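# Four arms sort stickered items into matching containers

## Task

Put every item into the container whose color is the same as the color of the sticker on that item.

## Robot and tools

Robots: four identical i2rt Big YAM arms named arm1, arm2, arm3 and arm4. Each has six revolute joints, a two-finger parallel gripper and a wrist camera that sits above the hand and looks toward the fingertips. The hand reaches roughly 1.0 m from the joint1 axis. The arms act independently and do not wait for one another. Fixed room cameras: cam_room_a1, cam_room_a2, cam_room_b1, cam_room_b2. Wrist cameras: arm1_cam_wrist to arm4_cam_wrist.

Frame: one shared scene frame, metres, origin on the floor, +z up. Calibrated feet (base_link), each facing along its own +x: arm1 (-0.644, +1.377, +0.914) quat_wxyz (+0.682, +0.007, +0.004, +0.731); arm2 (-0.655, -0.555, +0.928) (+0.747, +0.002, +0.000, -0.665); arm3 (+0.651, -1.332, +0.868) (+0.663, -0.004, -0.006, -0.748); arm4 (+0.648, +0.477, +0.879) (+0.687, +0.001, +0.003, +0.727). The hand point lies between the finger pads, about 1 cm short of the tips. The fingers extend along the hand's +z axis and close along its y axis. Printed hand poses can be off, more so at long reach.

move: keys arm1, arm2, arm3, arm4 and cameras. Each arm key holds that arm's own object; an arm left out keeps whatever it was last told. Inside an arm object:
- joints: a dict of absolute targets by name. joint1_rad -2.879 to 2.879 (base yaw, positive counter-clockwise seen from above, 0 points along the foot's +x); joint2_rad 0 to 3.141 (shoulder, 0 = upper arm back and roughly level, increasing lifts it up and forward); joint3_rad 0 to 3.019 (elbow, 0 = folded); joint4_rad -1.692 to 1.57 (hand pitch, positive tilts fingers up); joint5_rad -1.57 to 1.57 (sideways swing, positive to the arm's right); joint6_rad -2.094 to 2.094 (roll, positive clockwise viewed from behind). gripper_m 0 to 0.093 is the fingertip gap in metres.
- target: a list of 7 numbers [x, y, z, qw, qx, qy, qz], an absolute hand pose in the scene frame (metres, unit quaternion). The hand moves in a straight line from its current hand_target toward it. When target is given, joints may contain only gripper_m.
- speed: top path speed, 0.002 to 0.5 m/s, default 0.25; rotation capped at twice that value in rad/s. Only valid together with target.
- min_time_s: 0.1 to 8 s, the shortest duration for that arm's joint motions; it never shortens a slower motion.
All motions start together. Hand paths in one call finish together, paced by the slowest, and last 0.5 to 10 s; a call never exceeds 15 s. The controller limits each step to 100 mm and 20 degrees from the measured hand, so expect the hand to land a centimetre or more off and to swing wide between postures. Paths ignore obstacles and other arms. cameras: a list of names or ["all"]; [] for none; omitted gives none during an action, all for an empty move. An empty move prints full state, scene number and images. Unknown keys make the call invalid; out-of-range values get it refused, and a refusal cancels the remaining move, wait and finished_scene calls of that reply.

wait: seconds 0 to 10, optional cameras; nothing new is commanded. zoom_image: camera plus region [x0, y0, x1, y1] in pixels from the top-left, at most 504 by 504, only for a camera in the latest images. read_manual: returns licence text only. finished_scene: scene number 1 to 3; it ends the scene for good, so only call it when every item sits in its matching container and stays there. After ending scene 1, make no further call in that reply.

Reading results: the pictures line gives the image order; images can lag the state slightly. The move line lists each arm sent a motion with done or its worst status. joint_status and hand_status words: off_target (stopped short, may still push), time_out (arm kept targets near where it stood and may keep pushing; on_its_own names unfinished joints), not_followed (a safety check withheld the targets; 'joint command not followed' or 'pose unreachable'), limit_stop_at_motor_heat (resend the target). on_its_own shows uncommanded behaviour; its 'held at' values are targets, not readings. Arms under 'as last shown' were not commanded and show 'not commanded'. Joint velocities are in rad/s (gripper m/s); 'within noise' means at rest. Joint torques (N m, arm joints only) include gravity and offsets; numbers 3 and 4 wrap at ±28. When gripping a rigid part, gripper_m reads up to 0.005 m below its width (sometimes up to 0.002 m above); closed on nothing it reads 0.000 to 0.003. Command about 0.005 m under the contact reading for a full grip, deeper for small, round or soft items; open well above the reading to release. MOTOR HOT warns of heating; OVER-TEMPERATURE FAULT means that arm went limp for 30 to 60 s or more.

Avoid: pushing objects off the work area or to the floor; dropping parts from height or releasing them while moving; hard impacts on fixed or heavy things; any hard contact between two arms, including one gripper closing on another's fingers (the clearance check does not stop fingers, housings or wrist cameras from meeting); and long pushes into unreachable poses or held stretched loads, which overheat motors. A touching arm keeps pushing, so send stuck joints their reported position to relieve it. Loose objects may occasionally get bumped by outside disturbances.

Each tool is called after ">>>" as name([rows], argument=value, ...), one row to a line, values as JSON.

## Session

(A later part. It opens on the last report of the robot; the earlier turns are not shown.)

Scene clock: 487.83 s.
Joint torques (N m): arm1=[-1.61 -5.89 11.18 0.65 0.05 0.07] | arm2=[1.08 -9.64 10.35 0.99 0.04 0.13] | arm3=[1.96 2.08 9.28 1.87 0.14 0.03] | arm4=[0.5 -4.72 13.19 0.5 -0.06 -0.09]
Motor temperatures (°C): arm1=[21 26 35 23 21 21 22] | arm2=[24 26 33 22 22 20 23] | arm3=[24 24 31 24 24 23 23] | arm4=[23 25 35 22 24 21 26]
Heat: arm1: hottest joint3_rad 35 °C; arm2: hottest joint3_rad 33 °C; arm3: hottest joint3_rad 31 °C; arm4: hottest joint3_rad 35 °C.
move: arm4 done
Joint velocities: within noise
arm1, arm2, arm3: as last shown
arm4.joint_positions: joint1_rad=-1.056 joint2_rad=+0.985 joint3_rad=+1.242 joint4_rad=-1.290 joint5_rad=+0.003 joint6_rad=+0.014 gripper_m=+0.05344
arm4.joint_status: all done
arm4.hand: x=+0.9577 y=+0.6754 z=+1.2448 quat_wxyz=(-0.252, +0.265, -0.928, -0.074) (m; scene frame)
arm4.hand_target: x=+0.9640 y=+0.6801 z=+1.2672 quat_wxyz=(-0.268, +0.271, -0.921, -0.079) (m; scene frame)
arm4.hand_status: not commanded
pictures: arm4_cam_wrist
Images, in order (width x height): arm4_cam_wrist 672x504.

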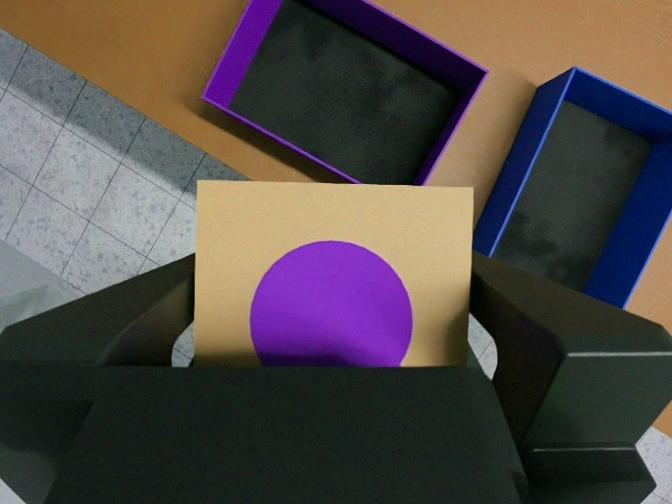

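>>> move(arm4={"target":[1.105,0.765,0.93,-0.2076,0.2756,-0.9366,-0.0611],"speed":0.25})

>>> move(arm4={"target":[1.105,0.765,0.78,-0.2076,0.2756,-0.9366,-0.0611],"speed":0.15}, cameras=["arm4_cam_wrist","cam_room_a2"])

Scene clock: 496.20 s.
Joint torques (N m): arm1=[-0.73 -6.07 11.17 0.49 0.07 0.15] | arm2=[0.97 -9.58 10.39 1.01 0.04 0.12] | arm3=[1.96 2.08 9.32 1.84 0.13 0.03] | arm4=[-0.09 -16.03 9.25 1.24 -0.02 -0.08]
Motor temperatures (°C): arm1=[21 26 35 23 21 21 22] | arm2=[24 26 33 22 22 20 23] | arm3=[24 24 31 24 24 23 23] | arm4=[23 25 36 22 24 21 26]
Heat: arm1: hottest joint3_rad 35 °C; arm2: hottest joint3_rad 33 °C; arm3: hottest joint3_rad 31 °C; arm4: hottest joint3_rad 36 °C.
move: arm4 off_target
Joint velocities: within noise
arm1, arm2: as last shown
arm3.joint_positions: joint1_rad=+1.590 joint2_rad=+0.603 joint3_rad=+1.391 joint4_rad=-1.324 joint5_rad=-0.003 joint6_rad=-0.008 gripper_m=+0.09396
arm3.joint_status: not commanded
arm3.hand: x=+0.8803 y=-1.3476 z=+1.4133 quat_wxyz=(-0.495, -0.037, -0.868, +0.032) (m; scene frame)
arm3.hand_target: x=+0.8782 y=-1.3454 z=+1.4246 quat_wxyz=(-0.506, -0.036, -0.861, +0.029) (m; scene frame)
arm3.hand_status: not commanded
arm4.joint_positions: joint1_rad=-1.058 joint2_rad=+1.661 joint3_rad=+1.007 joint4_rad=-0.521 joint5_rad=-0.002 joint6_rad=+0.004 gripper_m=+0.05344
arm4.joint_status: not commanded
arm4.hand: x=+1.0878 y=+0.7590 z=+0.9163 quat_wxyz=(-0.185, +0.274, -0.942, -0.055) (m; scene frame)
arm4.hand_target: x=+1.1044 y=+0.7646 z=+0.9304 quat_wxyz=(-0.208, +0.276, -0.937, -0.061) (m; scene frame)
arm4.hand_status: off_target (0.023 m and 2.7 deg from the pose sent, 0.359 m and 5.5 deg at the start)
pictures: none

Scene clock: 497.87 s.
Joint torques (N m): arm1=[-1.32 -6.01 11.21 0.68 0.1 0.1] | arm2=[1.08 -9.58 10.37 1.02 0.03 0.12] | arm3=[1.96 2.14 9.33 1.85 0.14 0.02] | arm4=[0.15 -16.21 5.14 1.21 -0.06 -0.09]
Motor temperatures (°C): arm1=[21 26 35 23 21 21 22] | arm2=[24 26 33 22 22 20 23] | arm3=[24 24 31 24 24 23 23] | arm4=[23 25 36 22 24 21 26]
Heat: arm1: hottest joint3_rad 35 °C; arm2: hottest joint3_rad 33 °C; arm3: hottest joint3_rad 31 °C; arm4: hottest joint3_rad 36 °C.
move: arm4 done
Joint velocities: within noise
arm1, arm2, arm3: as last shown
arm4.joint_positions: joint1_rad=-1.058 joint2_rad=+1.959 joint3_rad=+0.960 joint4_rad=-0.132 joint5_rad=-0.002 joint6_rad=+0.004 gripper_m=+0.05344
arm4.joint_status: not commanded
arm4.hand: x=+1.1023 y=+0.7682 z=+0.7856 quat_wxyz=(-0.206, +0.273, -0.938, -0.061) (m; scene frame)
arm4.hand_target: x=+1.1048 y=+0.7650 z=+0.7801 quat_wxyz=(-0.208, +0.276, -0.937, -0.061) (m; scene frame)
arm4.hand_status: done (0.007 m and 0.4 deg from the pose sent, 0.137 m and 2.7 deg at the start)
pictures: arm4_cam_wrist, cam_room_a2
Images, in order (width x height): arm4_cam_wrist 672x504, cam_room_a2 672x504.

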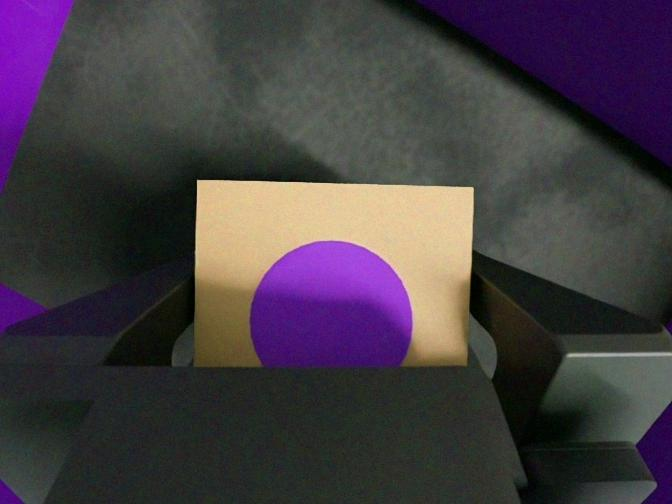

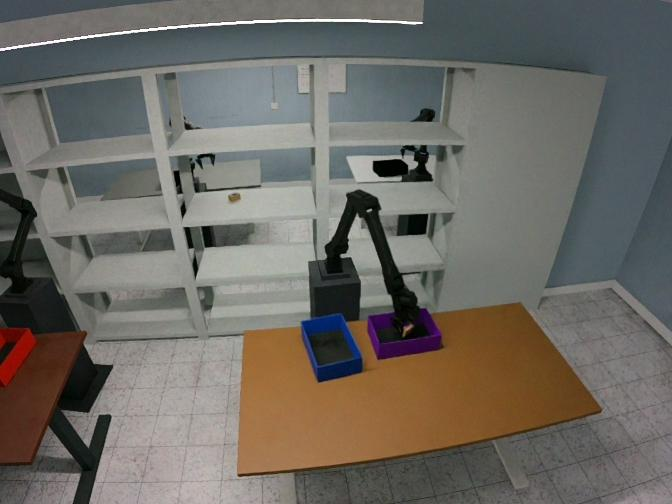

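>>> move(arm4={"target":[1.105,0.762,0.748,-0.2076,0.2756,-0.9366,-0.0611],"speed":0.06}, cameras=["arm4_cam_wrist"])

Scene clock: 502.30 s.
Joint torques (N m): arm1=[-1.96 -5.66 11.18 0.76 0.1 0.11] | arm2=[0.97 -9.52 10.39 1.03 0.02 0.12] | arm3=[2.14 2.14 9.31 1.87 0.14 0.04] | arm4=[0.09 -16.44 4.49 1.29 -0.01 -0.07]
Motor temperatures (°C): arm1=[21 26 35 23 21 21 22] | arm2=[24 26 33 22 22 20 23] | arm3=[24 24 31 24 24 23 23] | arm4=[23 25 35 22 24 21 26]
Heat: arm1: hottest joint3_rad 35 °C; arm2: hottest joint3_rad 33 °C; arm3: hottest joint3_rad 31 °C; arm4: hottest joint3_rad 35 °C.
move: arm4 done
Joint velocities: within noise
arm1, arm2, arm3: as last shown
arm4.joint_positions: joint1_rad=-1.062 joint2_rad=+2.030 joint3_rad=+0.960 joint4_rad=-0.055 joint5_rad=-0.004 joint6_rad=-0.001 gripper_m=+0.05344
arm4.joint_status: not commanded
arm4.hand: x=+1.1040 y=+0.7665 z=+0.7570 quat_wxyz=(-0.209, +0.273, -0.937, -0.062) (m; scene frame)
arm4.hand_target: x=+1.1046 y=+0.7619 z=+0.7481 quat_wxyz=(-0.207, +0.276, -0.937, -0.061) (m; scene frame)
arm4.hand_status: done (0.010 m and 0.4 deg from the pose sent, 0.038 m and 0.4 deg at the start)
pictures: arm4_cam_wrist
Images, in order (width x height): arm4_cam_wrist 672x504.

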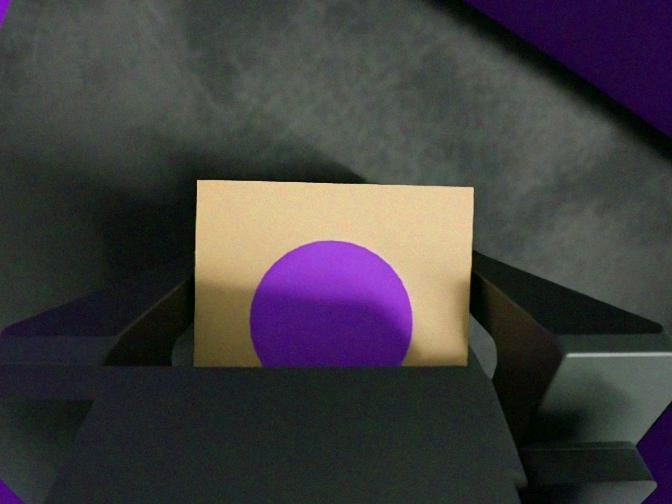

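>>> move(arm4={"target":[1.105,0.762,0.734,-0.2076,0.2756,-0.9366,-0.0611],"speed":0.05}, cameras=["arm4_cam_wrist"])

Scene clock: 507.40 s.
Joint torques (N m): arm1=[-0.91 -6.07 11.12 0.58 0.09 0.12] | arm2=[0.97 -9.64 10.36 1.03 0.03 0.11] | arm3=[1.96 2.08 9.28 1.87 0.14 0.03] | arm4=[0.44 -15.79 4.64 1.31 -0.03 -0.09]
Motor temperatures (°C): arm1=[21 26 35 23 21 21 22] | arm2=[24 26 33 22 22 20 23] | arm3=[24 24 31 24 24 23 23] | arm4=[23 25 35 22 24 21 26]
Heat: arm1: hottest joint3_rad 35 °C; arm2: hottest joint3_rad 33 °C; arm3: hottest joint3_rad 31 °C; arm4: hottest joint3_rad 35 °C.
move: arm4 done
Joint velocities: within noise
arm1, arm2, arm3: as last shown
arm4.joint_positions: joint1_rad=-1.062 joint2_rad=+2.063 joint3_rad=+0.960 joint4_rad=-0.023 joint5_rad=-0.004 joint6_rad=-0.001 gripper_m=+0.05344
arm4.joint_status: not commanded
arm4.hand: x=+1.1028 y=+0.7658 z=+0.7433 quat_wxyz=(-0.209, +0.273, -0.937, -0.062) (m; scene frame)
arm4.hand_target: x=+1.1047 y=+0.7619 z=+0.7342 quat_wxyz=(-0.207, +0.276, -0.937, -0.061) (m; scene frame)
arm4.hand_status: done (0.010 m and 0.4 deg from the pose sent, 0.024 m and 0.4 deg at the start)
pictures: arm4_cam_wrist
Images, in order (width x height): arm4_cam_wrist 672x504.

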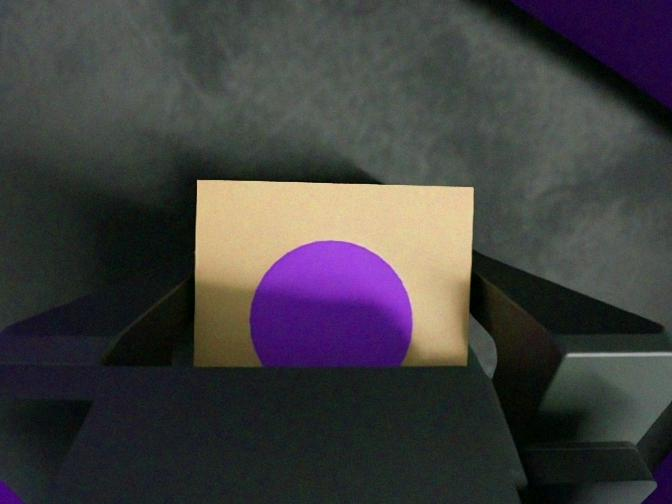

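>>> move(arm4={"target":[1.105,0.760,0.724,-0.2076,0.2756,-0.9366,-0.0611],"speed":0.05})

>>> move(arm4={"joints":{"gripper_m":0.09}}, cameras=["arm4_cam_wrist"])

>>> move(arm4={"target":[1.08,0.75,0.95,-0.2076,0.2756,-0.9366,-0.0611],"speed":0.25}, cameras=["arm4_cam_wrist"])

Scene clock: 512.67 s.
Joint torques (N m): arm1=[-1.14 -5.36 11.06 0.58 0.09 0.09] | arm2=[1.14 -9.64 10.37 1.05 0.03 0.12] | arm3=[1.96 2.02 9.33 1.89 0.14 0.04] | arm4=[-0.26 -15.03 4.52 1.31 -0.02 -0.08]
Motor temperatures (°C): arm1=[21 26 35 23 21 21 22] | arm2=[24 26 33 22 22 20 23] | arm3=[24 24 31 24 24 23 23] | arm4=[23 25 34 22 24 21 26]
Heat: arm1: hottest joint3_rad 35 °C; arm2: hottest joint3_rad 33 °C; arm3: hottest joint3_rad 31 °C; arm4: hottest joint3_rad 34 °C.
move: arm4 off_target
Joint velocities: within noise
arm1, arm2, arm3: as last shown
arm4.joint_positions: joint1_rad=-1.065 joint2_rad=+2.074 joint3_rad=+0.960 joint4_rad=+0.003 joint5_rad=-0.006 joint6_rad=-0.005 gripper_m=+0.05344
arm4.joint_status: not commanded
arm4.hand: x=+1.1058 y=+0.7664 z=+0.7403 quat_wxyz=(-0.216, +0.273, -0.935, -0.064) (m; scene frame)
arm4.hand_target: x=+1.1044 y=+0.7597 z=+0.7245 quat_wxyz=(-0.207, +0.275, -0.937, -0.061) (m; scene frame)
arm4.hand_status: off_target (0.018 m and 1.0 deg from the pose sent, 0.020 m and 0.4 deg at the start)
pictures: none

Scene clock: 513.23 s.
Joint torques (N m): arm1=[-1.32 -5.83 11.11 0.53 0.1 0.12] | arm2=[0.97 -9.64 10.37 1.02 0.03 0.12] | arm3=[2.08 1.96 9.31 1.88 0.15 0.03] | arm4=[0.15 -15.74 4.48 1.25 0 -0.07]
Motor temperatures (°C): arm1=[21 26 35 23 21 21 22] | arm2=[24 26 33 22 22 20 23] | arm3=[24 24 31 24 24 23 23] | arm4=[23 25 34 22 24 21 26]
Heat: arm1: hottest joint3_rad 35 °C; arm2: hottest joint3_rad 33 °C; arm3: hottest joint3_rad 31 °C; arm4: hottest joint3_rad 34 °C.
move: arm4 done
Joint velocities: within noise
arm1, arm2, arm3: as last shown
arm4.joint_positions: joint1_rad=-1.066 joint2_rad=+2.079 joint3_rad=+0.960 joint4_rad=+0.003 joint5_rad=-0.006 joint6_rad=-0.005 gripper_m=+0.08992
arm4.joint_status: all done
arm4.hand: x=+1.1047 y=+0.7655 z=+0.7375 quat_wxyz=(-0.213, +0.273, -0.936, -0.064) (m; scene frame)
arm4.hand_target: x=+1.1043 y=+0.7598 z=+0.7244 quat_wxyz=(-0.207, +0.276, -0.937, -0.061) (m; scene frame)
arm4.hand_status: not commanded
pictures: arm4_cam_wrist
Images, in order (width x height): arm4_cam_wrist 672x504.

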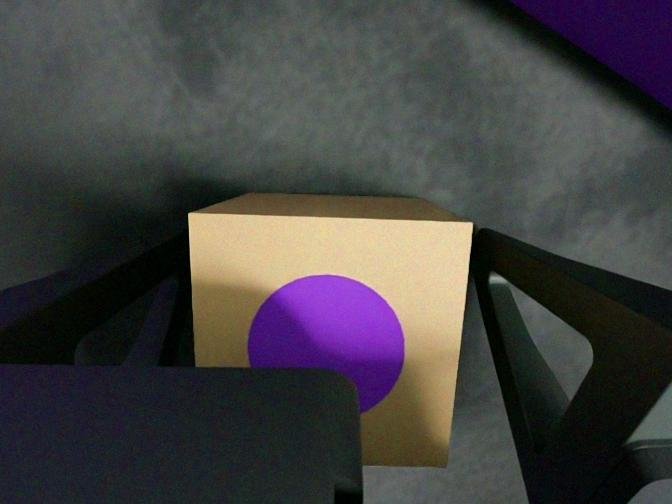

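Scene clock: 514.87 s.
Joint torques (N m): arm1=[-1.2 -5.77 11.3 0.65 0.09 0.12] | arm2=[1.08 -9.7 10.36 1.01 0.04 0.11] | arm3=[1.9 2.02 9.25 1.91 0.14 0.02] | arm4=[0.67 -13.33 10.07 0.29 0.13 0]
Motor temperatures (°C): arm1=[21 26 35 23 21 21 22] | arm2=[24 26 33 22 22 20 23] | arm3=[24 24 31 24 24 23 23] | arm4=[23 25 34 22 24 21 26]
Heat: arm1: hottest joint3_rad 35 °C; arm2: hottest joint3_rad 33 °C; arm3: hottest joint3_rad 31 °C; arm4: hottest joint3_rad 34 °C.
move: arm4 off_target
Joint velocities: within noise
arm1.joint_positions: joint1_rad=-2.269 joint2_rad=+1.219 joint3_rad=+1.122 joint4_rad=-1.226 joint5_rad=-0.010 joint6_rad=-0.013 gripper_m=+0.08496
arm1.joint_status: not commanded
arm1.hand: x=-0.3193 y=+1.1445 z=+1.1404 quat_wxyz=(-0.111, -0.300, -0.947, +0.036) (m; scene frame)
arm1.hand_target: x=-0.3176 y=+1.1460 z=+1.1399 quat_wxyz=(-0.108, -0.301, -0.947, +0.034) (m; scene frame)
arm1.hand_status: not commanded
arm2.joint_positions: joint1_rad=+2.118 joint2_rad=+1.227 joint3_rad=+1.096 joint4_rad=-1.157 joint5_rad=+0.001 joint6_rad=-0.003 gripper_m=+0.08992
arm2.joint_status: not commanded
arm2.hand: x=-0.3354 y=-0.3063 z=+1.1511 quat_wxyz=(-0.135, +0.324, -0.935, -0.046) (m; scene frame)
arm2.hand_target: x=-0.3401 y=-0.3080 z=+1.1402 quat_wxyz=(-0.119, +0.324, -0.938, -0.041) (m; scene frame)
arm2.hand_status: not commanded
arm3: as last shown
arm4.joint_positions: joint1_rad=-1.066 joint2_rad=+1.558 joint3_rad=+0.934 joint4_rad=-0.530 joint5_rad=-0.006 joint6_rad=-0.005 gripper_m=+0.08992
arm4.joint_status: not commanded
arm4.hand: x=+1.0670 y=+0.7418 z=+0.9363 quat_wxyz=(-0.196, +0.274, -0.940, -0.059) (m; scene frame)
arm4.hand_target: x=+1.0795 y=+0.7498 z=+0.9503 quat_wxyz=(-0.208, +0.276, -0.937, -0.061) (m; scene frame)
arm4.hand_status: off_target (0.021 m and 1.5 deg from the pose sent, 0.214 m and 0.8 deg at the start)
pictures: arm4_cam_wrist
Images, in order (width x height): arm4_cam_wrist 672x504.

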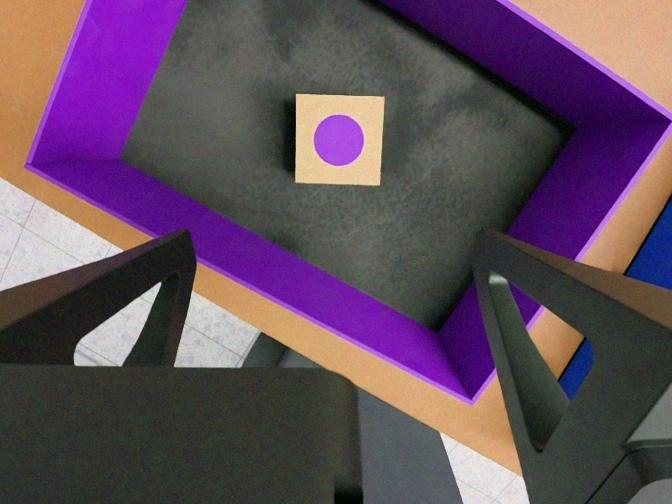

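>>> move(arm4={"joints":{"joint1_rad":2.185,"joint2_rad":0.9,"joint3_rad":0.95,"joint4_rad":-1.0,"joint5_rad":0,"joint6_rad":0,"gripper_m":0.093},"min_time_s":4.5})

>>> move(arm4={"target":[0.0,-0.045,1.11,0.1305,0.8666,0.3,-0.3768],"speed":0.25}, cameras=["arm4_cam_wrist"])

Scene clock: 530.53 s.
Joint torques (N m): arm1=[-1.14 -5.66 11.37 0.59 0.07 0.08] | arm2=[1.08 -9.7 10.37 1.01 0.03 0.12] | arm3=[2.08 1.96 9.29 1.83 0.13 0.03] | arm4=[0.56 -6.24 10.52 0.61 0.15 -0.08]
Motor temperatures (°C): arm1=[21 26 35 23 21 21 22] | arm2=[24 26 33 22 22 20 23] | arm3=[24 24 31 24 24 23 23] | arm4=[23 25 35 22 24 21 25]
Heat: arm1: hottest joint3_rad 35 °C; arm2: hottest joint3_rad 33 °C; arm3: hottest joint3_rad 31 °C; arm4: hottest joint3_rad 35 °C.
move: arm4 done
Joint velocities: within noise
arm1, arm2, arm3: as last shown
arm4.joint_positions: joint1_rad=+2.188 joint2_rad=+0.907 joint3_rad=+0.932 joint4_rad=-0.989 joint5_rad=-0.002 joint6_rad=+0.014 gripper_m=+0.09293
arm4.joint_status: all done
arm4.hand: x=+0.3636 y=+0.2504 z=+1.1577 quat_wxyz=(+0.103, +0.902, +0.309, -0.284) (m; scene frame)
arm4.hand_target: x=+0.3627 y=+0.2516 z=+1.1680 quat_wxyz=(+0.101, +0.898, +0.313, -0.291) (m; scene frame)
arm4.hand_status: not commanded
pictures: none

Scene clock: 533.30 s.
Joint torques (N m): arm1=[-1.67 -6.07 11.03 0.57 0.07 0.11] | arm2=[1.03 -9.52 10.41 1.01 0.03 0.11] | arm3=[2.08 1.96 9.26 1.88 0.14 0.02] | arm4=[1.44 -23.3 13.55 0.69 0.21 0.03]
Motor temperatures (°C): arm1=[21 26 35 23 21 21 22] | arm2=[24 26 33 22 22 20 23] | arm3=[24 24 31 24 24 23 23] | arm4=[23 25 35 22 24 21 25]
Heat: arm1: hottest joint3_rad 35 °C; arm2: hottest joint3_rad 33 °C; arm3: hottest joint3_rad 31 °C; arm4: hottest joint3_rad 35 °C.
move: arm4 off_target
Joint velocities: within noise
arm1, arm2: as last shown
arm3.joint_positions: joint1_rad=+1.590 joint2_rad=+0.603 joint3_rad=+1.391 joint4_rad=-1.324 joint5_rad=-0.003 joint6_rad=-0.008 gripper_m=+0.09396
arm3.joint_status: not commanded
arm3.hand: x=+0.8803 y=-1.3476 z=+1.4133 quat_wxyz=(-0.495, -0.037, -0.868, +0.032) (m; scene frame)
arm3.hand_target: x=+0.8782 y=-1.3454 z=+1.4246 quat_wxyz=(-0.506, -0.036, -0.861, +0.029) (m; scene frame)
arm3.hand_status: not commanded
arm4.joint_positions: joint1_rad=+2.188 joint2_rad=+2.072 joint3_rad=+1.968 joint4_rad=-0.670 joint5_rad=+0.007 joint6_rad=+0.014 gripper_m=+0.09293
arm4.joint_status: not commanded
arm4.hand: x=+0.0065 y=-0.0326 z=+1.1007 quat_wxyz=(+0.128, +0.871, +0.297, -0.369) (m; scene frame)
arm4.hand_target: x=+0.0009 y=-0.0444 z=+1.1100 quat_wxyz=(+0.131, +0.866, +0.300, -0.377) (m; scene frame)
arm4.hand_status: off_target (0.017 m and 1.1 deg from the pose sent, 0.471 m and 11.9 deg at the start)
pictures: arm4_cam_wrist
Images, in order (width x height): arm4_cam_wrist 672x504.

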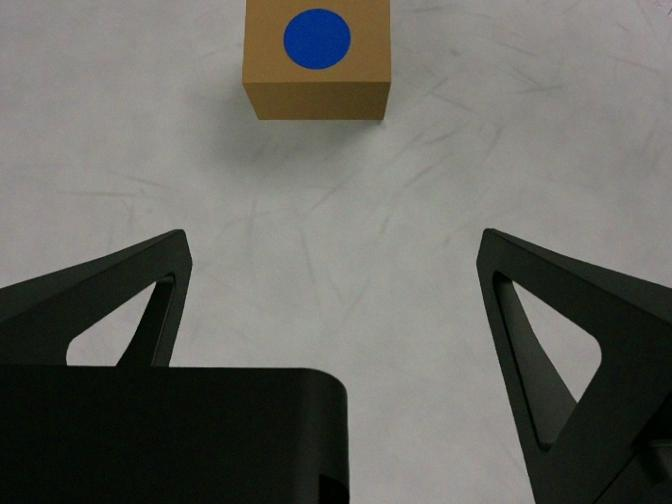

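>>> move(arm4={"target":[-0.080,-0.120,1.07,0.1365,0.8577,0.2928,-0.4],"speed":0.12}, cameras=["arm4_cam_wrist"])

Scene clock: 544.07 s.
Joint torques (N m): arm1=[-1.14 -5.66 11.36 0.73 0.09 0.13] | arm2=[1.14 -9.58 10.37 1.01 0.03 0.12] | arm3=[1.9 2.08 9.28 1.84 0.13 0.03] | arm4=[1.61 -27.16 13.57 0.72 0.23 0.13]
Motor temperatures (°C): arm1=[21 25 35 23 21 21 22] | arm2=[23 26 33 22 22 20 23] | arm3=[24 24 31 24 24 23 23] | arm4=[23 25 36 22 24 21 25]
Heat: arm1: hottest joint3_rad 35 °C; arm2: hottest joint3_rad 33 °C; arm3: hottest joint3_rad 31 °C; arm4: hottest joint3_rad 36 °C.
move: arm4 off_target
Joint velocities: within noise
arm1, arm2, arm3: as last shown
arm4.joint_positions: joint1_rad=+2.198 joint2_rad=+2.513 joint3_rad=+2.664 joint4_rad=-0.852 joint5_rad=+0.023 joint6_rad=+0.014 gripper_m=+0.09293
arm4.joint_status: not commanded
arm4.hand: x=-0.0790 y=-0.1093 z=+1.0797 quat_wxyz=(+0.135, +0.857, +0.293, -0.402) (m; scene frame)
arm4.hand_target: x=-0.0791 y=-0.1191 z=+1.0699 quat_wxyz=(+0.137, +0.857, +0.293, -0.402) (m; scene frame)
arm4.hand_status: off_target (0.014 m and 0.3 deg from the pose sent, 0.127 m and 4.0 deg at the start)
pictures: arm4_cam_wrist
Images, in order (width x height): arm4_cam_wrist 672x504.

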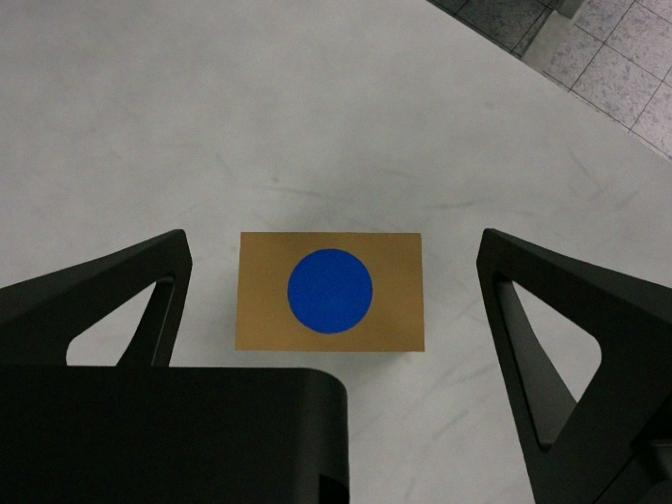

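>>> move(arm4={"target":[-0.080,-0.118,0.995,0.1365,0.8577,0.2928,-0.4],"speed":0.1}, cameras=["arm4_cam_wrist"])

Scene clock: 551.03 s.
Joint torques (N m): arm1=[-1.08 -5.42 11.26 0.51 0.07 0.08] | arm2=[1.03 -9.41 10.36 1.01 0.04 0.11] | arm3=[2.08 1.9 9.29 1.89 0.13 0.02] | arm4=[1.67 -29.98 8.44 1.7 0.03 0.12]
Motor temperatures (°C): arm1=[21 25 35 23 21 21 22] | arm2=[23 26 33 22 22 20 23] | arm3=[24 24 31 24 24 23 23] | arm4=[23 26 37 22 24 21 25]
Heat: arm1: hottest joint3_rad 35 °C; arm2: hottest joint3_rad 33 °C; arm3: hottest joint3_rad 31 °C; arm4: hottest joint3_rad 37 °C.
move: arm4 off_target
Joint velocities: within noise
arm1, arm2, arm3: as last shown
arm4.joint_positions: joint1_rad=+2.198 joint2_rad=+2.513 joint3_rad=+2.485 joint4_rad=-0.659 joint5_rad=+0.027 joint6_rad=+0.013 gripper_m=+0.09293
arm4.joint_status: not commanded
arm4.hand: x=-0.0846 y=-0.1132 z=+1.0149 quat_wxyz=(+0.135, +0.854, +0.292, -0.409) (m; scene frame)
arm4.hand_target: x=-0.0797 y=-0.1178 z=+0.9953 quat_wxyz=(+0.136, +0.858, +0.293, -0.400) (m; scene frame)
arm4.hand_status: off_target (0.021 m and 1.1 deg from the pose sent, 0.085 m and 0.3 deg at the start)
pictures: arm4_cam_wrist
Images, in order (width x height): arm4_cam_wrist 672x504.

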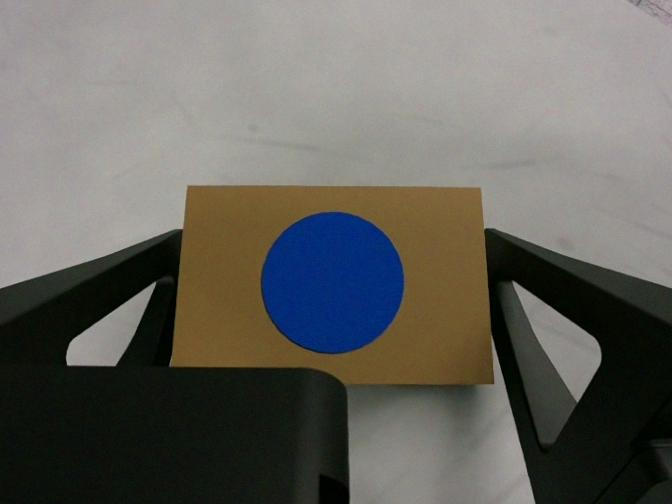

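>>> move(arm4={"target":[-0.078,-0.114,0.972,0.1365,0.8577,0.2928,-0.4],"speed":0.1}, cameras=["arm4_cam_wrist"])

Scene clock: 554.03 s.
Joint torques (N m): arm1=[-0.85 -5.77 11.07 0.49 0.1 0.11] | arm2=[0.97 -9.58 10.35 1.03 0.03 0.11] | arm3=[2.08 1.9 9.31 1.84 0.14 0.03] | arm4=[1.49 -28.45 7.58 1.36 -0.06 0.13]
Motor temperatures (°C): arm1=[21 25 35 23 21 21 22] | arm2=[23 26 33 22 22 20 23] | arm3=[24 24 31 24 24 23 23] | arm4=[23 26 37 22 24 21 25]
Heat: arm1: hottest joint3_rad 35 °C; arm2: hottest joint3_rad 33 °C; arm3: hottest joint3_rad 31 °C; arm4: hottest joint3_rad 37 °C.
move: arm4 off_target
Joint velocities: within noise
arm1, arm2, arm3: as last shown
arm4.joint_positions: joint1_rad=+2.198 joint2_rad=+2.485 joint3_rad=+2.411 joint4_rad=-0.577 joint5_rad=+0.027 joint6_rad=+0.013 gripper_m=+0.09293
arm4.joint_status: not commanded
arm4.hand: x=-0.0844 y=-0.1130 z=+1.0139 quat_wxyz=(+0.141, +0.847, +0.289, -0.424) (m; scene frame)
arm4.hand_target: x=-0.0773 y=-0.1134 z=+0.9727 quat_wxyz=(+0.136, +0.858, +0.293, -0.400) (m; scene frame)
arm4.hand_status: off_target (0.042 m and 3.1 deg from the pose sent, 0.043 m and 1.1 deg at the start)
pictures: arm4_cam_wrist
Images, in order (width x height): arm4_cam_wrist 672x504.

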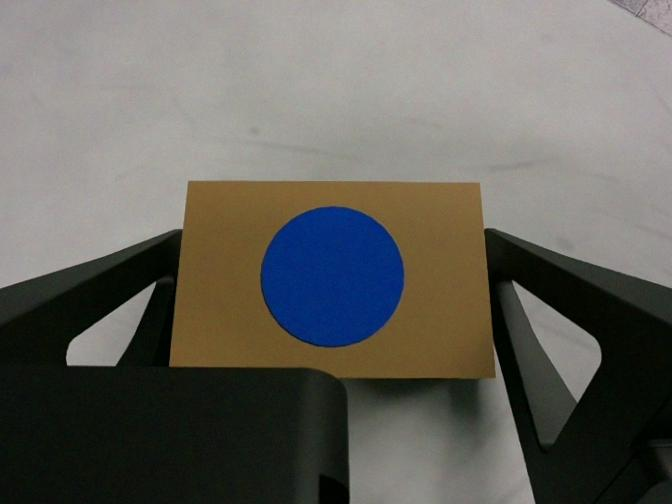

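>>> move(arm4={"target":[-0.083,-0.1135,1.005,0.1365,0.8577,0.2928,-0.41],"speed":0.1,"joints":{"gripper_m":0.063}}, cameras=["arm4_cam_wrist"])

>>> move(arm4={"target":[-0.06,-0.1,1.11,0.1365,0.8577,0.2928,-0.4],"speed":0.2}, cameras=["arm4_cam_wrist"])

Scene clock: 564.10 s.
Joint torques (N m): arm1=[-1.26 -5.95 11.29 0.5 0.13 0.13] | arm2=[1.14 -9.64 10.39 1.02 0.04 0.12] | arm3=[2.02 2.08 9.31 1.88 0.13 0.02] | arm4=[1.26 -28.45 11.71 0.34 0.04 0.08]
Motor temperatures (°C): arm1=[21 25 35 23 21 21 22] | arm2=[23 26 33 22 22 20 23] | arm3=[24 24 31 24 24 23 23] | arm4=[23 27 36 22 24 21 25]
Heat: arm1: hottest joint3_rad 35 °C; arm2: hottest joint3_rad 33 °C; arm3: hottest joint3_rad 31 °C; arm4: hottest joint3_rad 36 °C.
move: arm4 off_target
Joint velocities: within noise
arm1, arm2, arm3: as last shown
arm4.joint_positions: joint1_rad=+2.194 joint2_rad=+2.484 joint3_rad=+2.417 joint4_rad=-0.597 joint5_rad=+0.029 joint6_rad=+0.013 gripper_m=+0.06929
arm4.joint_status: gripper_m off_target (ended at +0.06932, target +0.06300)
arm4.hand: x=-0.0855 y=-0.1085 z=+1.0142 quat_wxyz=(+0.137, +0.850, +0.288, -0.419) (m; scene frame)
arm4.hand_target: x=-0.0828 y=-0.1132 z=+1.0050 quat_wxyz=(+0.136, +0.854, +0.291, -0.409) (m; scene frame)
arm4.hand_status: off_target (0.011 m and 1.4 deg from the pose sent, 0.009 m and 2.0 deg at the start)
pictures: arm4_cam_wrist
Images, in order (width x height): arm4_cam_wrist 672x504.

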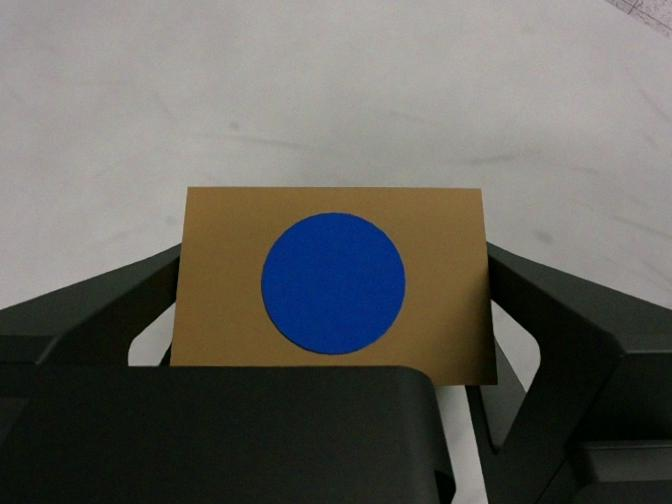

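Scene clock: 565.57 s.
Joint torques (N m): arm1=[-1.49 -5.83 11.21 0.81 0.05 0.11] | arm2=[1.03 -9.76 10.37 1.02 0.04 0.12] | arm3=[1.9 2.08 9.29 1.84 0.14 0.03] | arm4=[1.2 -30.04 13.63 0.68 -0.04 0.11]
Motor temperatures (°C): arm1=[21 25 35 23 21 21 22] | arm2=[23 26 33 22 22 20 23] | arm3=[24 24 31 24 24 23 23] | arm4=[23 27 36 22 24 21 25]
Heat: arm1: hottest joint3_rad 35 °C; arm2: hottest joint3_rad 33 °C; arm3: hottest joint3_rad 31 °C; arm4: hottest joint3_rad 36 °C.
move: arm4 off_target
Joint velocities: within noise
arm1, arm2, arm3: as last shown
arm4.joint_positions: joint1_rad=+2.194 joint2_rad=+2.394 joint3_rad=+2.451 joint4_rad=-0.813 joint5_rad=+0.027 joint6_rad=+0.013 gripper_m=+0.06929
arm4.joint_status: not commanded
arm4.hand: x=-0.0602 y=-0.0886 z=+1.0747 quat_wxyz=(+0.124, +0.868, +0.295, -0.380) (m; scene frame)
arm4.hand_target: x=-0.0586 y=-0.0986 z=+1.1100 quat_wxyz=(+0.137, +0.857, +0.293, -0.401) (m; scene frame)
arm4.hand_status: off_target (0.037 m and 3.0 deg from the pose sent, 0.099 m and 2.4 deg at the start)
pictures: arm4_cam_wrist
Images, in order (width x height): arm4_cam_wrist 672x504.

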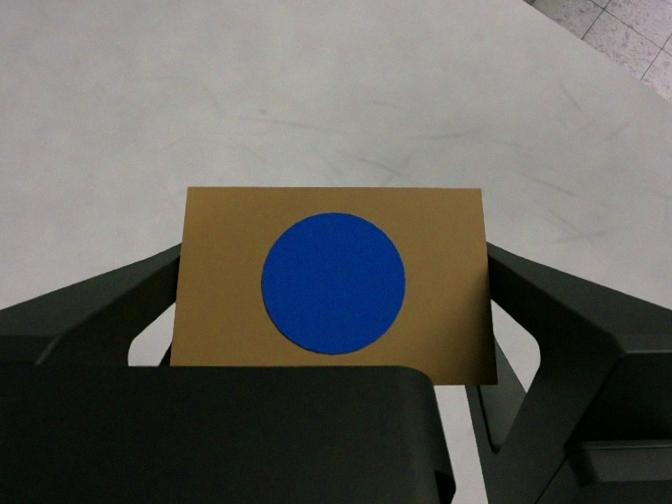

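>>> move(arm4={"target":[0.366,0.253,1.16,0.1305,0.8666,0.3,-0.3768],"speed":0.3})

>>> move(arm4={"joints":{"joint1_rad":-1.8,"joint2_rad":1.0,"joint3_rad":1.3,"joint4_rad":-1.2,"joint5_rad":0,"joint6_rad":0},"min_time_s":6}, cameras=["arm4_cam_wrist"])

>>> move(arm4={"target":[1.137,0.392,0.92,-0.3571,-0.0806,-0.9301,0.0309],"speed":0.25}, cameras=["arm4_cam_wrist"])

Scene clock: 575.00 s.
Joint torques (N m): arm1=[-1.14 -5.77 11.15 0.51 0.11 0.08] | arm2=[1.03 -9.47 10.39 1.02 0.04 0.12] | arm3=[1.96 1.9 9.29 1.88 0.14 0.03] | arm4=[0.5 -2.49 9.52 0.88 -0.07 0]
Motor temperatures (°C): arm1=[21 25 35 23 21 21 22] | arm2=[23 26 34 22 22 20 23] | arm3=[24 24 31 24 24 23 23] | arm4=[23 28 38 22 24 21 26]
Heat: arm1: hottest joint3_rad 35 °C; arm2: hottest joint3_rad 34 °C; arm3: hottest joint3_rad 31 °C; arm4: hottest joint3_rad 38 °C.
move: arm4 done
Joint velocities: within noise
arm1.joint_positions: joint1_rad=-2.269 joint2_rad=+1.219 joint3_rad=+1.122 joint4_rad=-1.226 joint5_rad=-0.010 joint6_rad=-0.013 gripper_m=+0.08496
arm1.joint_status: not commanded
arm1.hand: x=-0.3193 y=+1.1445 z=+1.1404 quat_wxyz=(-0.111, -0.300, -0.947, +0.036) (m; scene frame)
arm1.hand_target: x=-0.3176 y=+1.1460 z=+1.1399 quat_wxyz=(-0.108, -0.301, -0.947, +0.034) (m; scene frame)
arm1.hand_status: not commanded
arm2.joint_positions: joint1_rad=+2.118 joint2_rad=+1.227 joint3_rad=+1.096 joint4_rad=-1.157 joint5_rad=+0.001 joint6_rad=-0.003 gripper_m=+0.08992
arm2.joint_status: not commanded
arm2.hand: x=-0.3354 y=-0.3063 z=+1.1511 quat_wxyz=(-0.135, +0.324, -0.935, -0.046) (m; scene frame)
arm2.hand_target: x=-0.3401 y=-0.3080 z=+1.1402 quat_wxyz=(-0.119, +0.324, -0.938, -0.041) (m; scene frame)
arm2.hand_status: not commanded
arm3: as last shown
arm4.joint_positions: joint1_rad=+2.194 joint2_rad=+0.766 joint3_rad=+0.789 joint4_rad=-0.758 joint5_rad=+0.010 joint6_rad=+0.013 gripper_m=+0.06929
arm4.joint_status: not commanded
arm4.hand: x=+0.3663 y=+0.2526 z=+1.1657 quat_wxyz=(+0.134, +0.863, +0.297, -0.386) (m; scene frame)
arm4.hand_target: x=+0.3660 y=+0.2530 z=+1.1599 quat_wxyz=(+0.131, +0.867, +0.300, -0.377) (m; scene frame)
arm4.hand_status: done (0.006 m and 1.2 deg from the pose sent, 0.553 m and 1.0 deg at the start)
pictures: none

Scene clock: 581.33 s.
Joint torques (N m): arm1=[-1.32 -5.66 11.44 0.64 0.1 0.1] | arm2=[1.03 -9.58 10.35 1.03 0.03 0.12] | arm3=[2.08 1.96 9.31 1.87 0.13 0.03] | arm4=[0.85 -4.66 13.39 0.76 -0.05 -0.05]
Motor temperatures (°C): arm1=[21 25 35 23 21 21 22] | arm2=[23 26 34 22 22 20 23] | arm3=[24 24 31 24 24 23 23] | arm4=[23 28 39 22 24 21 26]
Heat: arm1: hottest joint3_rad 35 °C; arm2: hottest joint3_rad 34 °C; arm3: hottest joint3_rad 31 °C; arm4: hottest joint3_rad 39 °C.
move: arm4 done
Joint velocities: within noise
arm1, arm2, arm3: as last shown
arm4.joint_positions: joint1_rad=-1.802 joint2_rad=+0.985 joint3_rad=+1.242 joint4_rad=-1.190 joint5_rad=+0.003 joint6_rad=+0.011 gripper_m=+0.06931
arm4.joint_status: all done
arm4.hand: x=+1.0298 y=+0.4104 z=+1.2589 quat_wxyz=(-0.310, -0.088, -0.946, +0.029) (m; scene frame)
arm4.hand_target: x=+1.0373 y=+0.4106 z=+1.2822 quat_wxyz=(-0.326, -0.081, -0.941, +0.030) (m; scene frame)
arm4.hand_status: not commanded
pictures: arm4_cam_wrist
Images, in order (width x height): arm4_cam_wrist 672x504.

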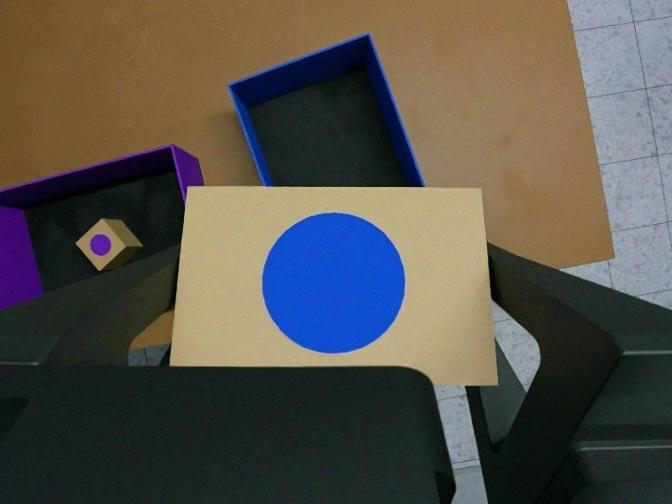

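Scene clock: 583.53 s.
Joint torques (N m): arm1=[-1.26 -5.71 11 0.47 0.09 0.11] | arm2=[1.08 -9.64 10.35 1.05 0.03 0.11] | arm3=[1.96 2.14 9.29 1.85 0.13 0.03] | arm4=[0.97 -12.22 6.79 1.77 -0.04 -0.01]
Motor temperatures (°C): arm1=[21 25 35 23 21 21 22] | arm2=[23 26 34 22 22 20 23] | arm3=[24 24 31 24 24 23 23] | arm4=[23 27 39 22 24 21 26]
Heat: arm1: hottest joint3_rad 35 °C; arm2: hottest joint3_rad 34 °C; arm3: hottest joint3_rad 31 °C; arm4: hottest joint3_rad 39 °C.
move: arm4 done
Joint velocities: within noise
arm1, arm2: as last shown
arm3.joint_positions: joint1_rad=+1.590 joint2_rad=+0.603 joint3_rad=+1.391 joint4_rad=-1.324 joint5_rad=-0.003 joint6_rad=-0.008 gripper_m=+0.09396
arm3.joint_status: not commanded
arm3.hand: x=+0.8803 y=-1.3476 z=+1.4133 quat_wxyz=(-0.495, -0.037, -0.868, +0.032) (m; scene frame)
arm3.hand_target: x=+0.8782 y=-1.3454 z=+1.4246 quat_wxyz=(-0.506, -0.036, -0.861, +0.029) (m; scene frame)
arm3.hand_status: not commanded
arm4.joint_positions: joint1_rad=-1.802 joint2_rad=+1.532 joint3_rad=+0.687 joint4_rad=-0.011 joint5_rad=+0.000 joint6_rad=+0.011 gripper_m=+0.06931
arm4.joint_status: not commanded
arm4.hand: x=+1.1317 y=+0.3915 z=+0.9157 quat_wxyz=(-0.347, -0.086, -0.934, +0.031) (m; scene frame)
arm4.hand_target: x=+1.1369 y=+0.3919 z=+0.9201 quat_wxyz=(-0.357, -0.081, -0.930, +0.031) (m; scene frame)
arm4.hand_status: done (0.007 m and 1.4 deg from the pose sent, 0.356 m and 5.8 deg at the start)
pictures: arm4_cam_wrist
Images, in order (width x height): arm4_cam_wrist 672x504.

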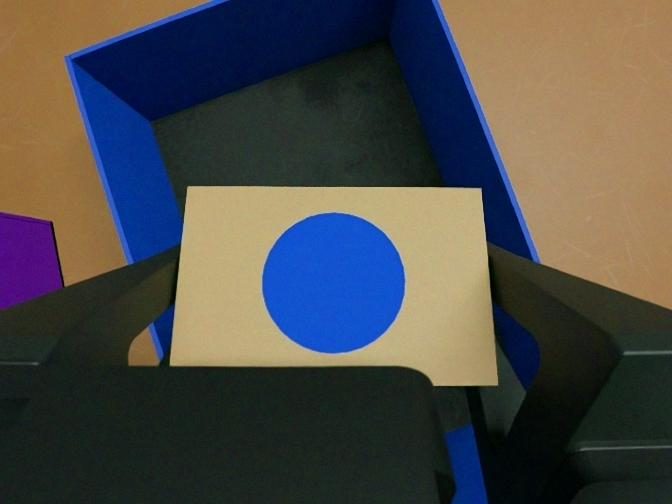

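>>> move(arm4={"target":[1.135,0.392,0.76,-0.3571,-0.0806,-0.9301,0.0309],"speed":0.15}, cameras=["arm4_cam_wrist"])

>>> move(arm4={"target":[1.135,0.392,0.735,-0.3571,-0.0806,-0.9301,0.0309],"speed":0.05}, cameras=["arm4_cam_wrist"])

Scene clock: 592.33 s.
Joint torques (N m): arm1=[-1.49 -5.95 11.25 0.65 0.06 0.1] | arm2=[1.03 -9.58 10.35 1.02 0.03 0.11] | arm3=[2.08 1.96 9.26 1.83 0.14 0.03] | arm4=[0.62 -13.92 3.7 1.69 -0.04 -0.02]
Motor temperatures (°C): arm1=[21 25 35 23 21 21 22] | arm2=[23 26 34 22 22 20 23] | arm3=[24 24 31 24 24 23 23] | arm4=[22 27 37 22 24 21 26]
Heat: arm1: hottest joint3_rad 35 °C; arm2: hottest joint3_rad 34 °C; arm3: hottest joint3_rad 31 °C; arm4: hottest joint3_rad 37 °C.
move: arm4 off_target
Joint velocities: within noise
arm1, arm2, arm3: as last shown
arm4.joint_positions: joint1_rad=-1.802 joint2_rad=+2.018 joint3_rad=+0.647 joint4_rad=+0.511 joint5_rad=+0.000 joint6_rad=+0.011 gripper_m=+0.06931
arm4.joint_status: not commanded
arm4.hand: x=+1.1241 y=+0.3921 z=+0.7571 quat_wxyz=(-0.344, -0.086, -0.934, +0.030) (m; scene frame)
arm4.hand_target: x=+1.1348 y=+0.3920 z=+0.7602 quat_wxyz=(-0.357, -0.081, -0.930, +0.031) (m; scene frame)
arm4.hand_status: off_target (0.011 m and 1.7 deg from the pose sent, 0.156 m and 1.4 deg at the start)
pictures: arm4_cam_wrist
Images, in order (width x height): arm4_cam_wrist 672x504.

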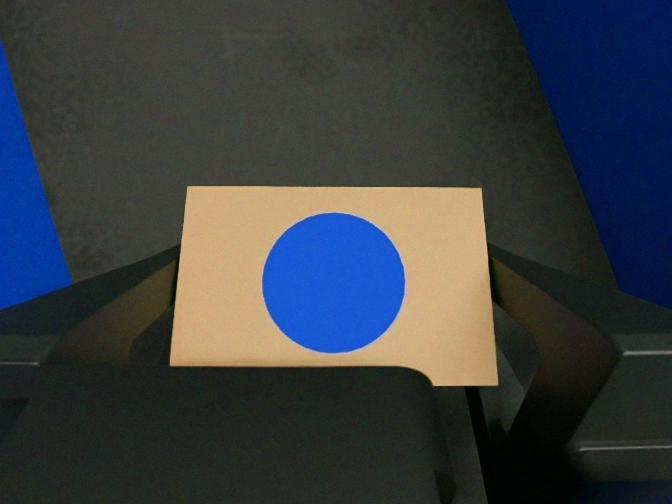

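Scene clock: 593.33 s.
Joint torques (N m): arm1=[-1.67 -5.48 11.21 0.64 0.1 0.11] | arm2=[1.08 -9.7 10.36 0.99 0.04 0.12] | arm3=[2.02 2.02 9.29 1.85 0.13 0.03] | arm4=[0.97 -12.98 3.62 1.72 -0.02 0.01]
Motor temperatures (°C): arm1=[21 25 35 23 21 21 22] | arm2=[23 26 34 22 22 20 23] | arm3=[24 24 31 24 24 23 23] | arm4=[22 27 37 22 24 21 26]
Heat: arm1: hottest joint3_rad 35 °C; arm2: hottest joint3_rad 34 °C; arm3: hottest joint3_rad 31 °C; arm4: hottest joint3_rad 37 °C.
move: arm4 done
Joint velocities: within noise
arm1, arm2, arm3: as last shown
arm4.joint_positions: joint1_rad=-1.802 joint2_rad=+2.087 joint3_rad=+0.661 joint4_rad=+0.580 joint5_rad=+0.000 joint6_rad=+0.010 gripper_m=+0.06931
arm4.joint_status: not commanded
arm4.hand: x=+1.1272 y=+0.3915 z=+0.7398 quat_wxyz=(-0.351, -0.086, -0.932, +0.031) (m; scene frame)
arm4.hand_target: x=+1.1347 y=+0.3920 z=+0.7352 quat_wxyz=(-0.357, -0.081, -0.930, +0.031) (m; scene frame)
arm4.hand_status: done (0.009 m and 0.9 deg from the pose sent, 0.025 m and 1.7 deg at the start)
pictures: arm4_cam_wrist
Images, in order (width x height): arm4_cam_wrist 672x504.

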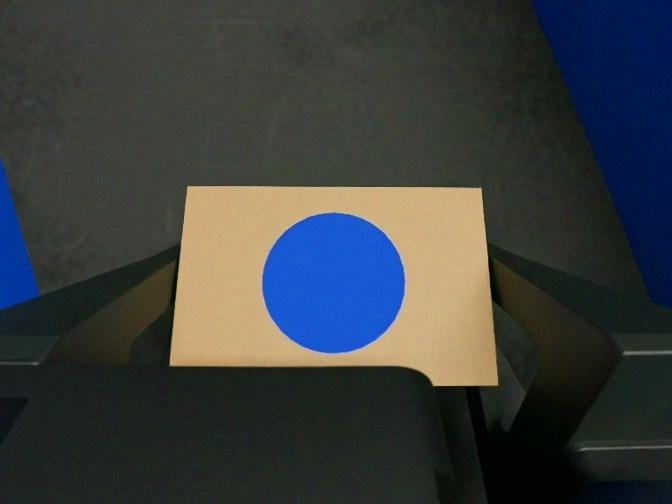

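>>> move(arm4={"target":[1.135,0.392,0.722,-0.3571,-0.0806,-0.9301,0.0309],"speed":0.05})

>>> move(arm4={"joints":{"gripper_m":0.092}}, cameras=["arm4_cam_wrist"])

>>> move(arm4={"target":[1.09,0.4,0.95,-0.3571,-0.0806,-0.9301,0.0309],"speed":0.25}, cameras=["arm4_cam_wrist","cam_room_a2"])

Scene clock: 597.97 s.
Joint torques (N m): arm1=[-1.55 -5.48 11.18 0.61 0.09 0.1] | arm2=[1.08 -9.58 10.39 1.03 0.04 0.12] | arm3=[1.96 1.96 9.31 1.85 0.14 0.03] | arm4=[1.14 -11.75 2.99 1.24 -0.02 -0.02]
Motor temperatures (°C): arm1=[21 25 35 23 21 21 21] | arm2=[23 26 34 22 22 20 23] | arm3=[24 24 31 24 24 23 23] | arm4=[22 27 36 22 24 21 26]
Heat: arm1: hottest joint3_rad 35 °C; arm2: hottest joint3_rad 34 °C; arm3: hottest joint3_rad 31 °C; arm4: hottest joint3_rad 36 °C.
move: arm4 off_target
Joint velocities: within noise
arm1, arm2, arm3: as last shown
arm4.joint_positions: joint1_rad=-1.802 joint2_rad=+2.114 joint3_rad=+0.678 joint4_rad=+0.624 joint5_rad=+0.000 joint6_rad=+0.010 gripper_m=+0.06931
arm4.joint_status: not commanded
arm4.hand: x=+1.1372 y=+0.3897 z=+0.7382 quat_wxyz=(-0.367, -0.085, -0.926, +0.032) (m; scene frame)
arm4.hand_target: x=+1.1343 y=+0.3920 z=+0.7224 quat_wxyz=(-0.357, -0.081, -0.930, +0.031) (m; scene frame)
arm4.hand_status: off_target (0.016 m and 1.4 deg from the pose sent, 0.019 m and 0.9 deg at the start)
pictures: none

Scene clock: 598.47 s.
Joint torques (N m): arm1=[-1.79 -6.77 11.19 0.68 0.09 0.1] | arm2=[1.03 -9.47 10.36 1.01 0.04 0.12] | arm3=[1.96 1.96 9.26 1.83 0.16 0.04] | arm4=[0.67 -12.98 2.92 1.21 0.04 0]
Motor temperatures (°C): arm1=[21 25 35 23 21 21 21] | arm2=[23 26 34 22 22 20 23] | arm3=[24 24 31 24 24 23 23] | arm4=[22 27 36 22 24 21 26]
Heat: arm1: hottest joint3_rad 35 °C; arm2: hottest joint3_rad 34 °C; arm3: hottest joint3_rad 31 °C; arm4: hottest joint3_rad 36 °C.
move: arm4 done
Joint velocities: within noise
arm1, arm2, arm3: as last shown
arm4.joint_positions: joint1_rad=-1.801 joint2_rad=+2.118 joint3_rad=+0.680 joint4_rad=+0.627 joint5_rad=-0.001 joint6_rad=+0.009 gripper_m=+0.09191
arm4.joint_status: all done
arm4.hand: x=+1.1378 y=+0.3903 z=+0.7372 quat_wxyz=(-0.367, -0.084, -0.926, +0.032) (m; scene frame)
arm4.hand_target: x=+1.1345 y=+0.3920 z=+0.7225 quat_wxyz=(-0.357, -0.081, -0.930, +0.031) (m; scene frame)
arm4.hand_status: not commanded
pictures: arm4_cam_wrist
Images, in order (width x height): arm4_cam_wrist 672x504.

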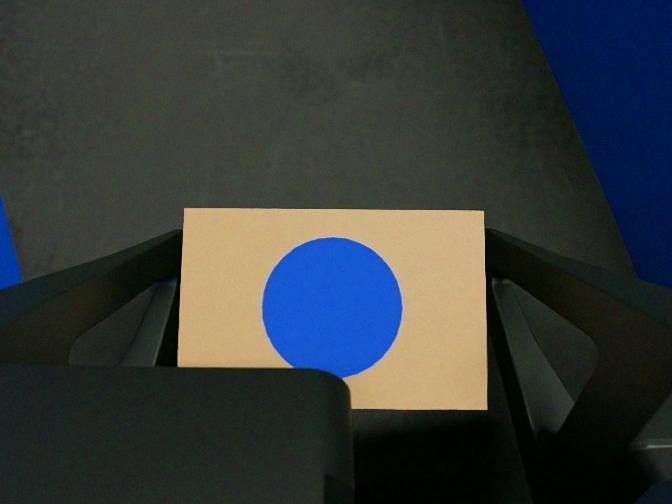

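Scene clock: 600.03 s.
Joint torques (N m): arm1=[-2.02 -6.01 11.15 0.7 0.13 0.12] | arm2=[1.03 -9.64 10.37 1.06 0.03 0.12] | arm3=[1.96 2.08 9.32 1.83 0.14 0.02] | arm4=[0.79 -8.47 8.5 0.66 -0.03 -0.05]
Motor temperatures (°C): arm1=[21 25 35 23 21 21 21] | arm2=[23 26 34 22 22 20 23] | arm3=[24 24 31 24 24 23 23] | arm4=[22 27 36 22 24 21 26]
Heat: arm1: hottest joint3_rad 35 °C; arm2: hottest joint3_rad 34 °C; arm3: hottest joint3_rad 31 °C; arm4: hottest joint3_rad 36 °C.
move: arm4 done
Joint velocities: within noise
arm1, arm2, arm3: as last shown
arm4.joint_positions: joint1_rad=-1.801 joint2_rad=+1.327 joint3_rad=+0.576 joint4_rad=-0.079 joint5_rad=-0.001 joint6_rad=+0.009 gripper_m=+0.09191
arm4.joint_status: not commanded
arm4.hand: x=+1.0842 y=+0.4006 z=+0.9479 quat_wxyz=(-0.359, -0.084, -0.929, +0.031) (m; scene frame)
arm4.hand_target: x=+1.0898 y=+0.4000 z=+0.9500 quat_wxyz=(-0.357, -0.081, -0.930, +0.031) (m; scene frame)
arm4.hand_status: done (0.006 m and 0.5 deg from the pose sent, 0.218 m and 1.3 deg at the start)
pictures: arm4_cam_wrist, cam_room_a2
Images, in order (width x height): arm4_cam_wrist 672x504, cam_room_a2 672x504.

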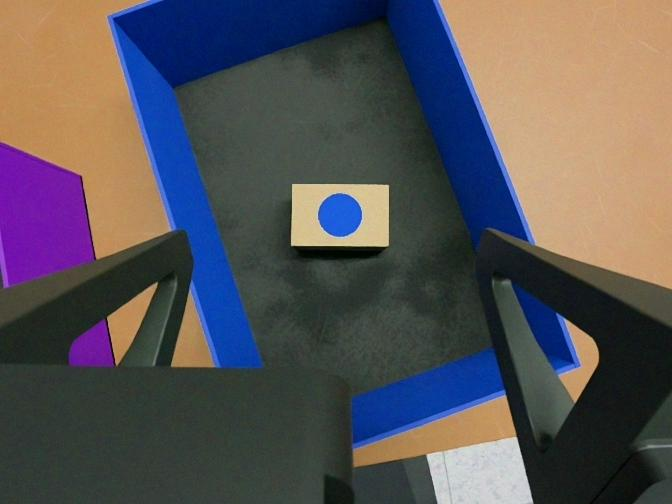

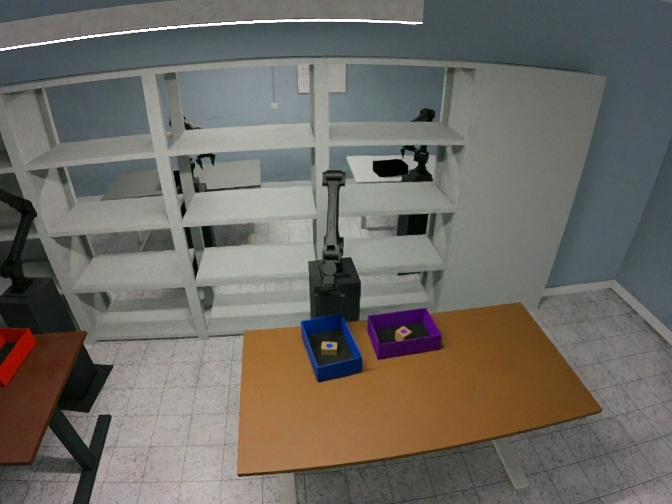

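Both items are packed. Finishing the practice scene.

>>> finished_scene(scene=1)

The scene is finished: the task was done.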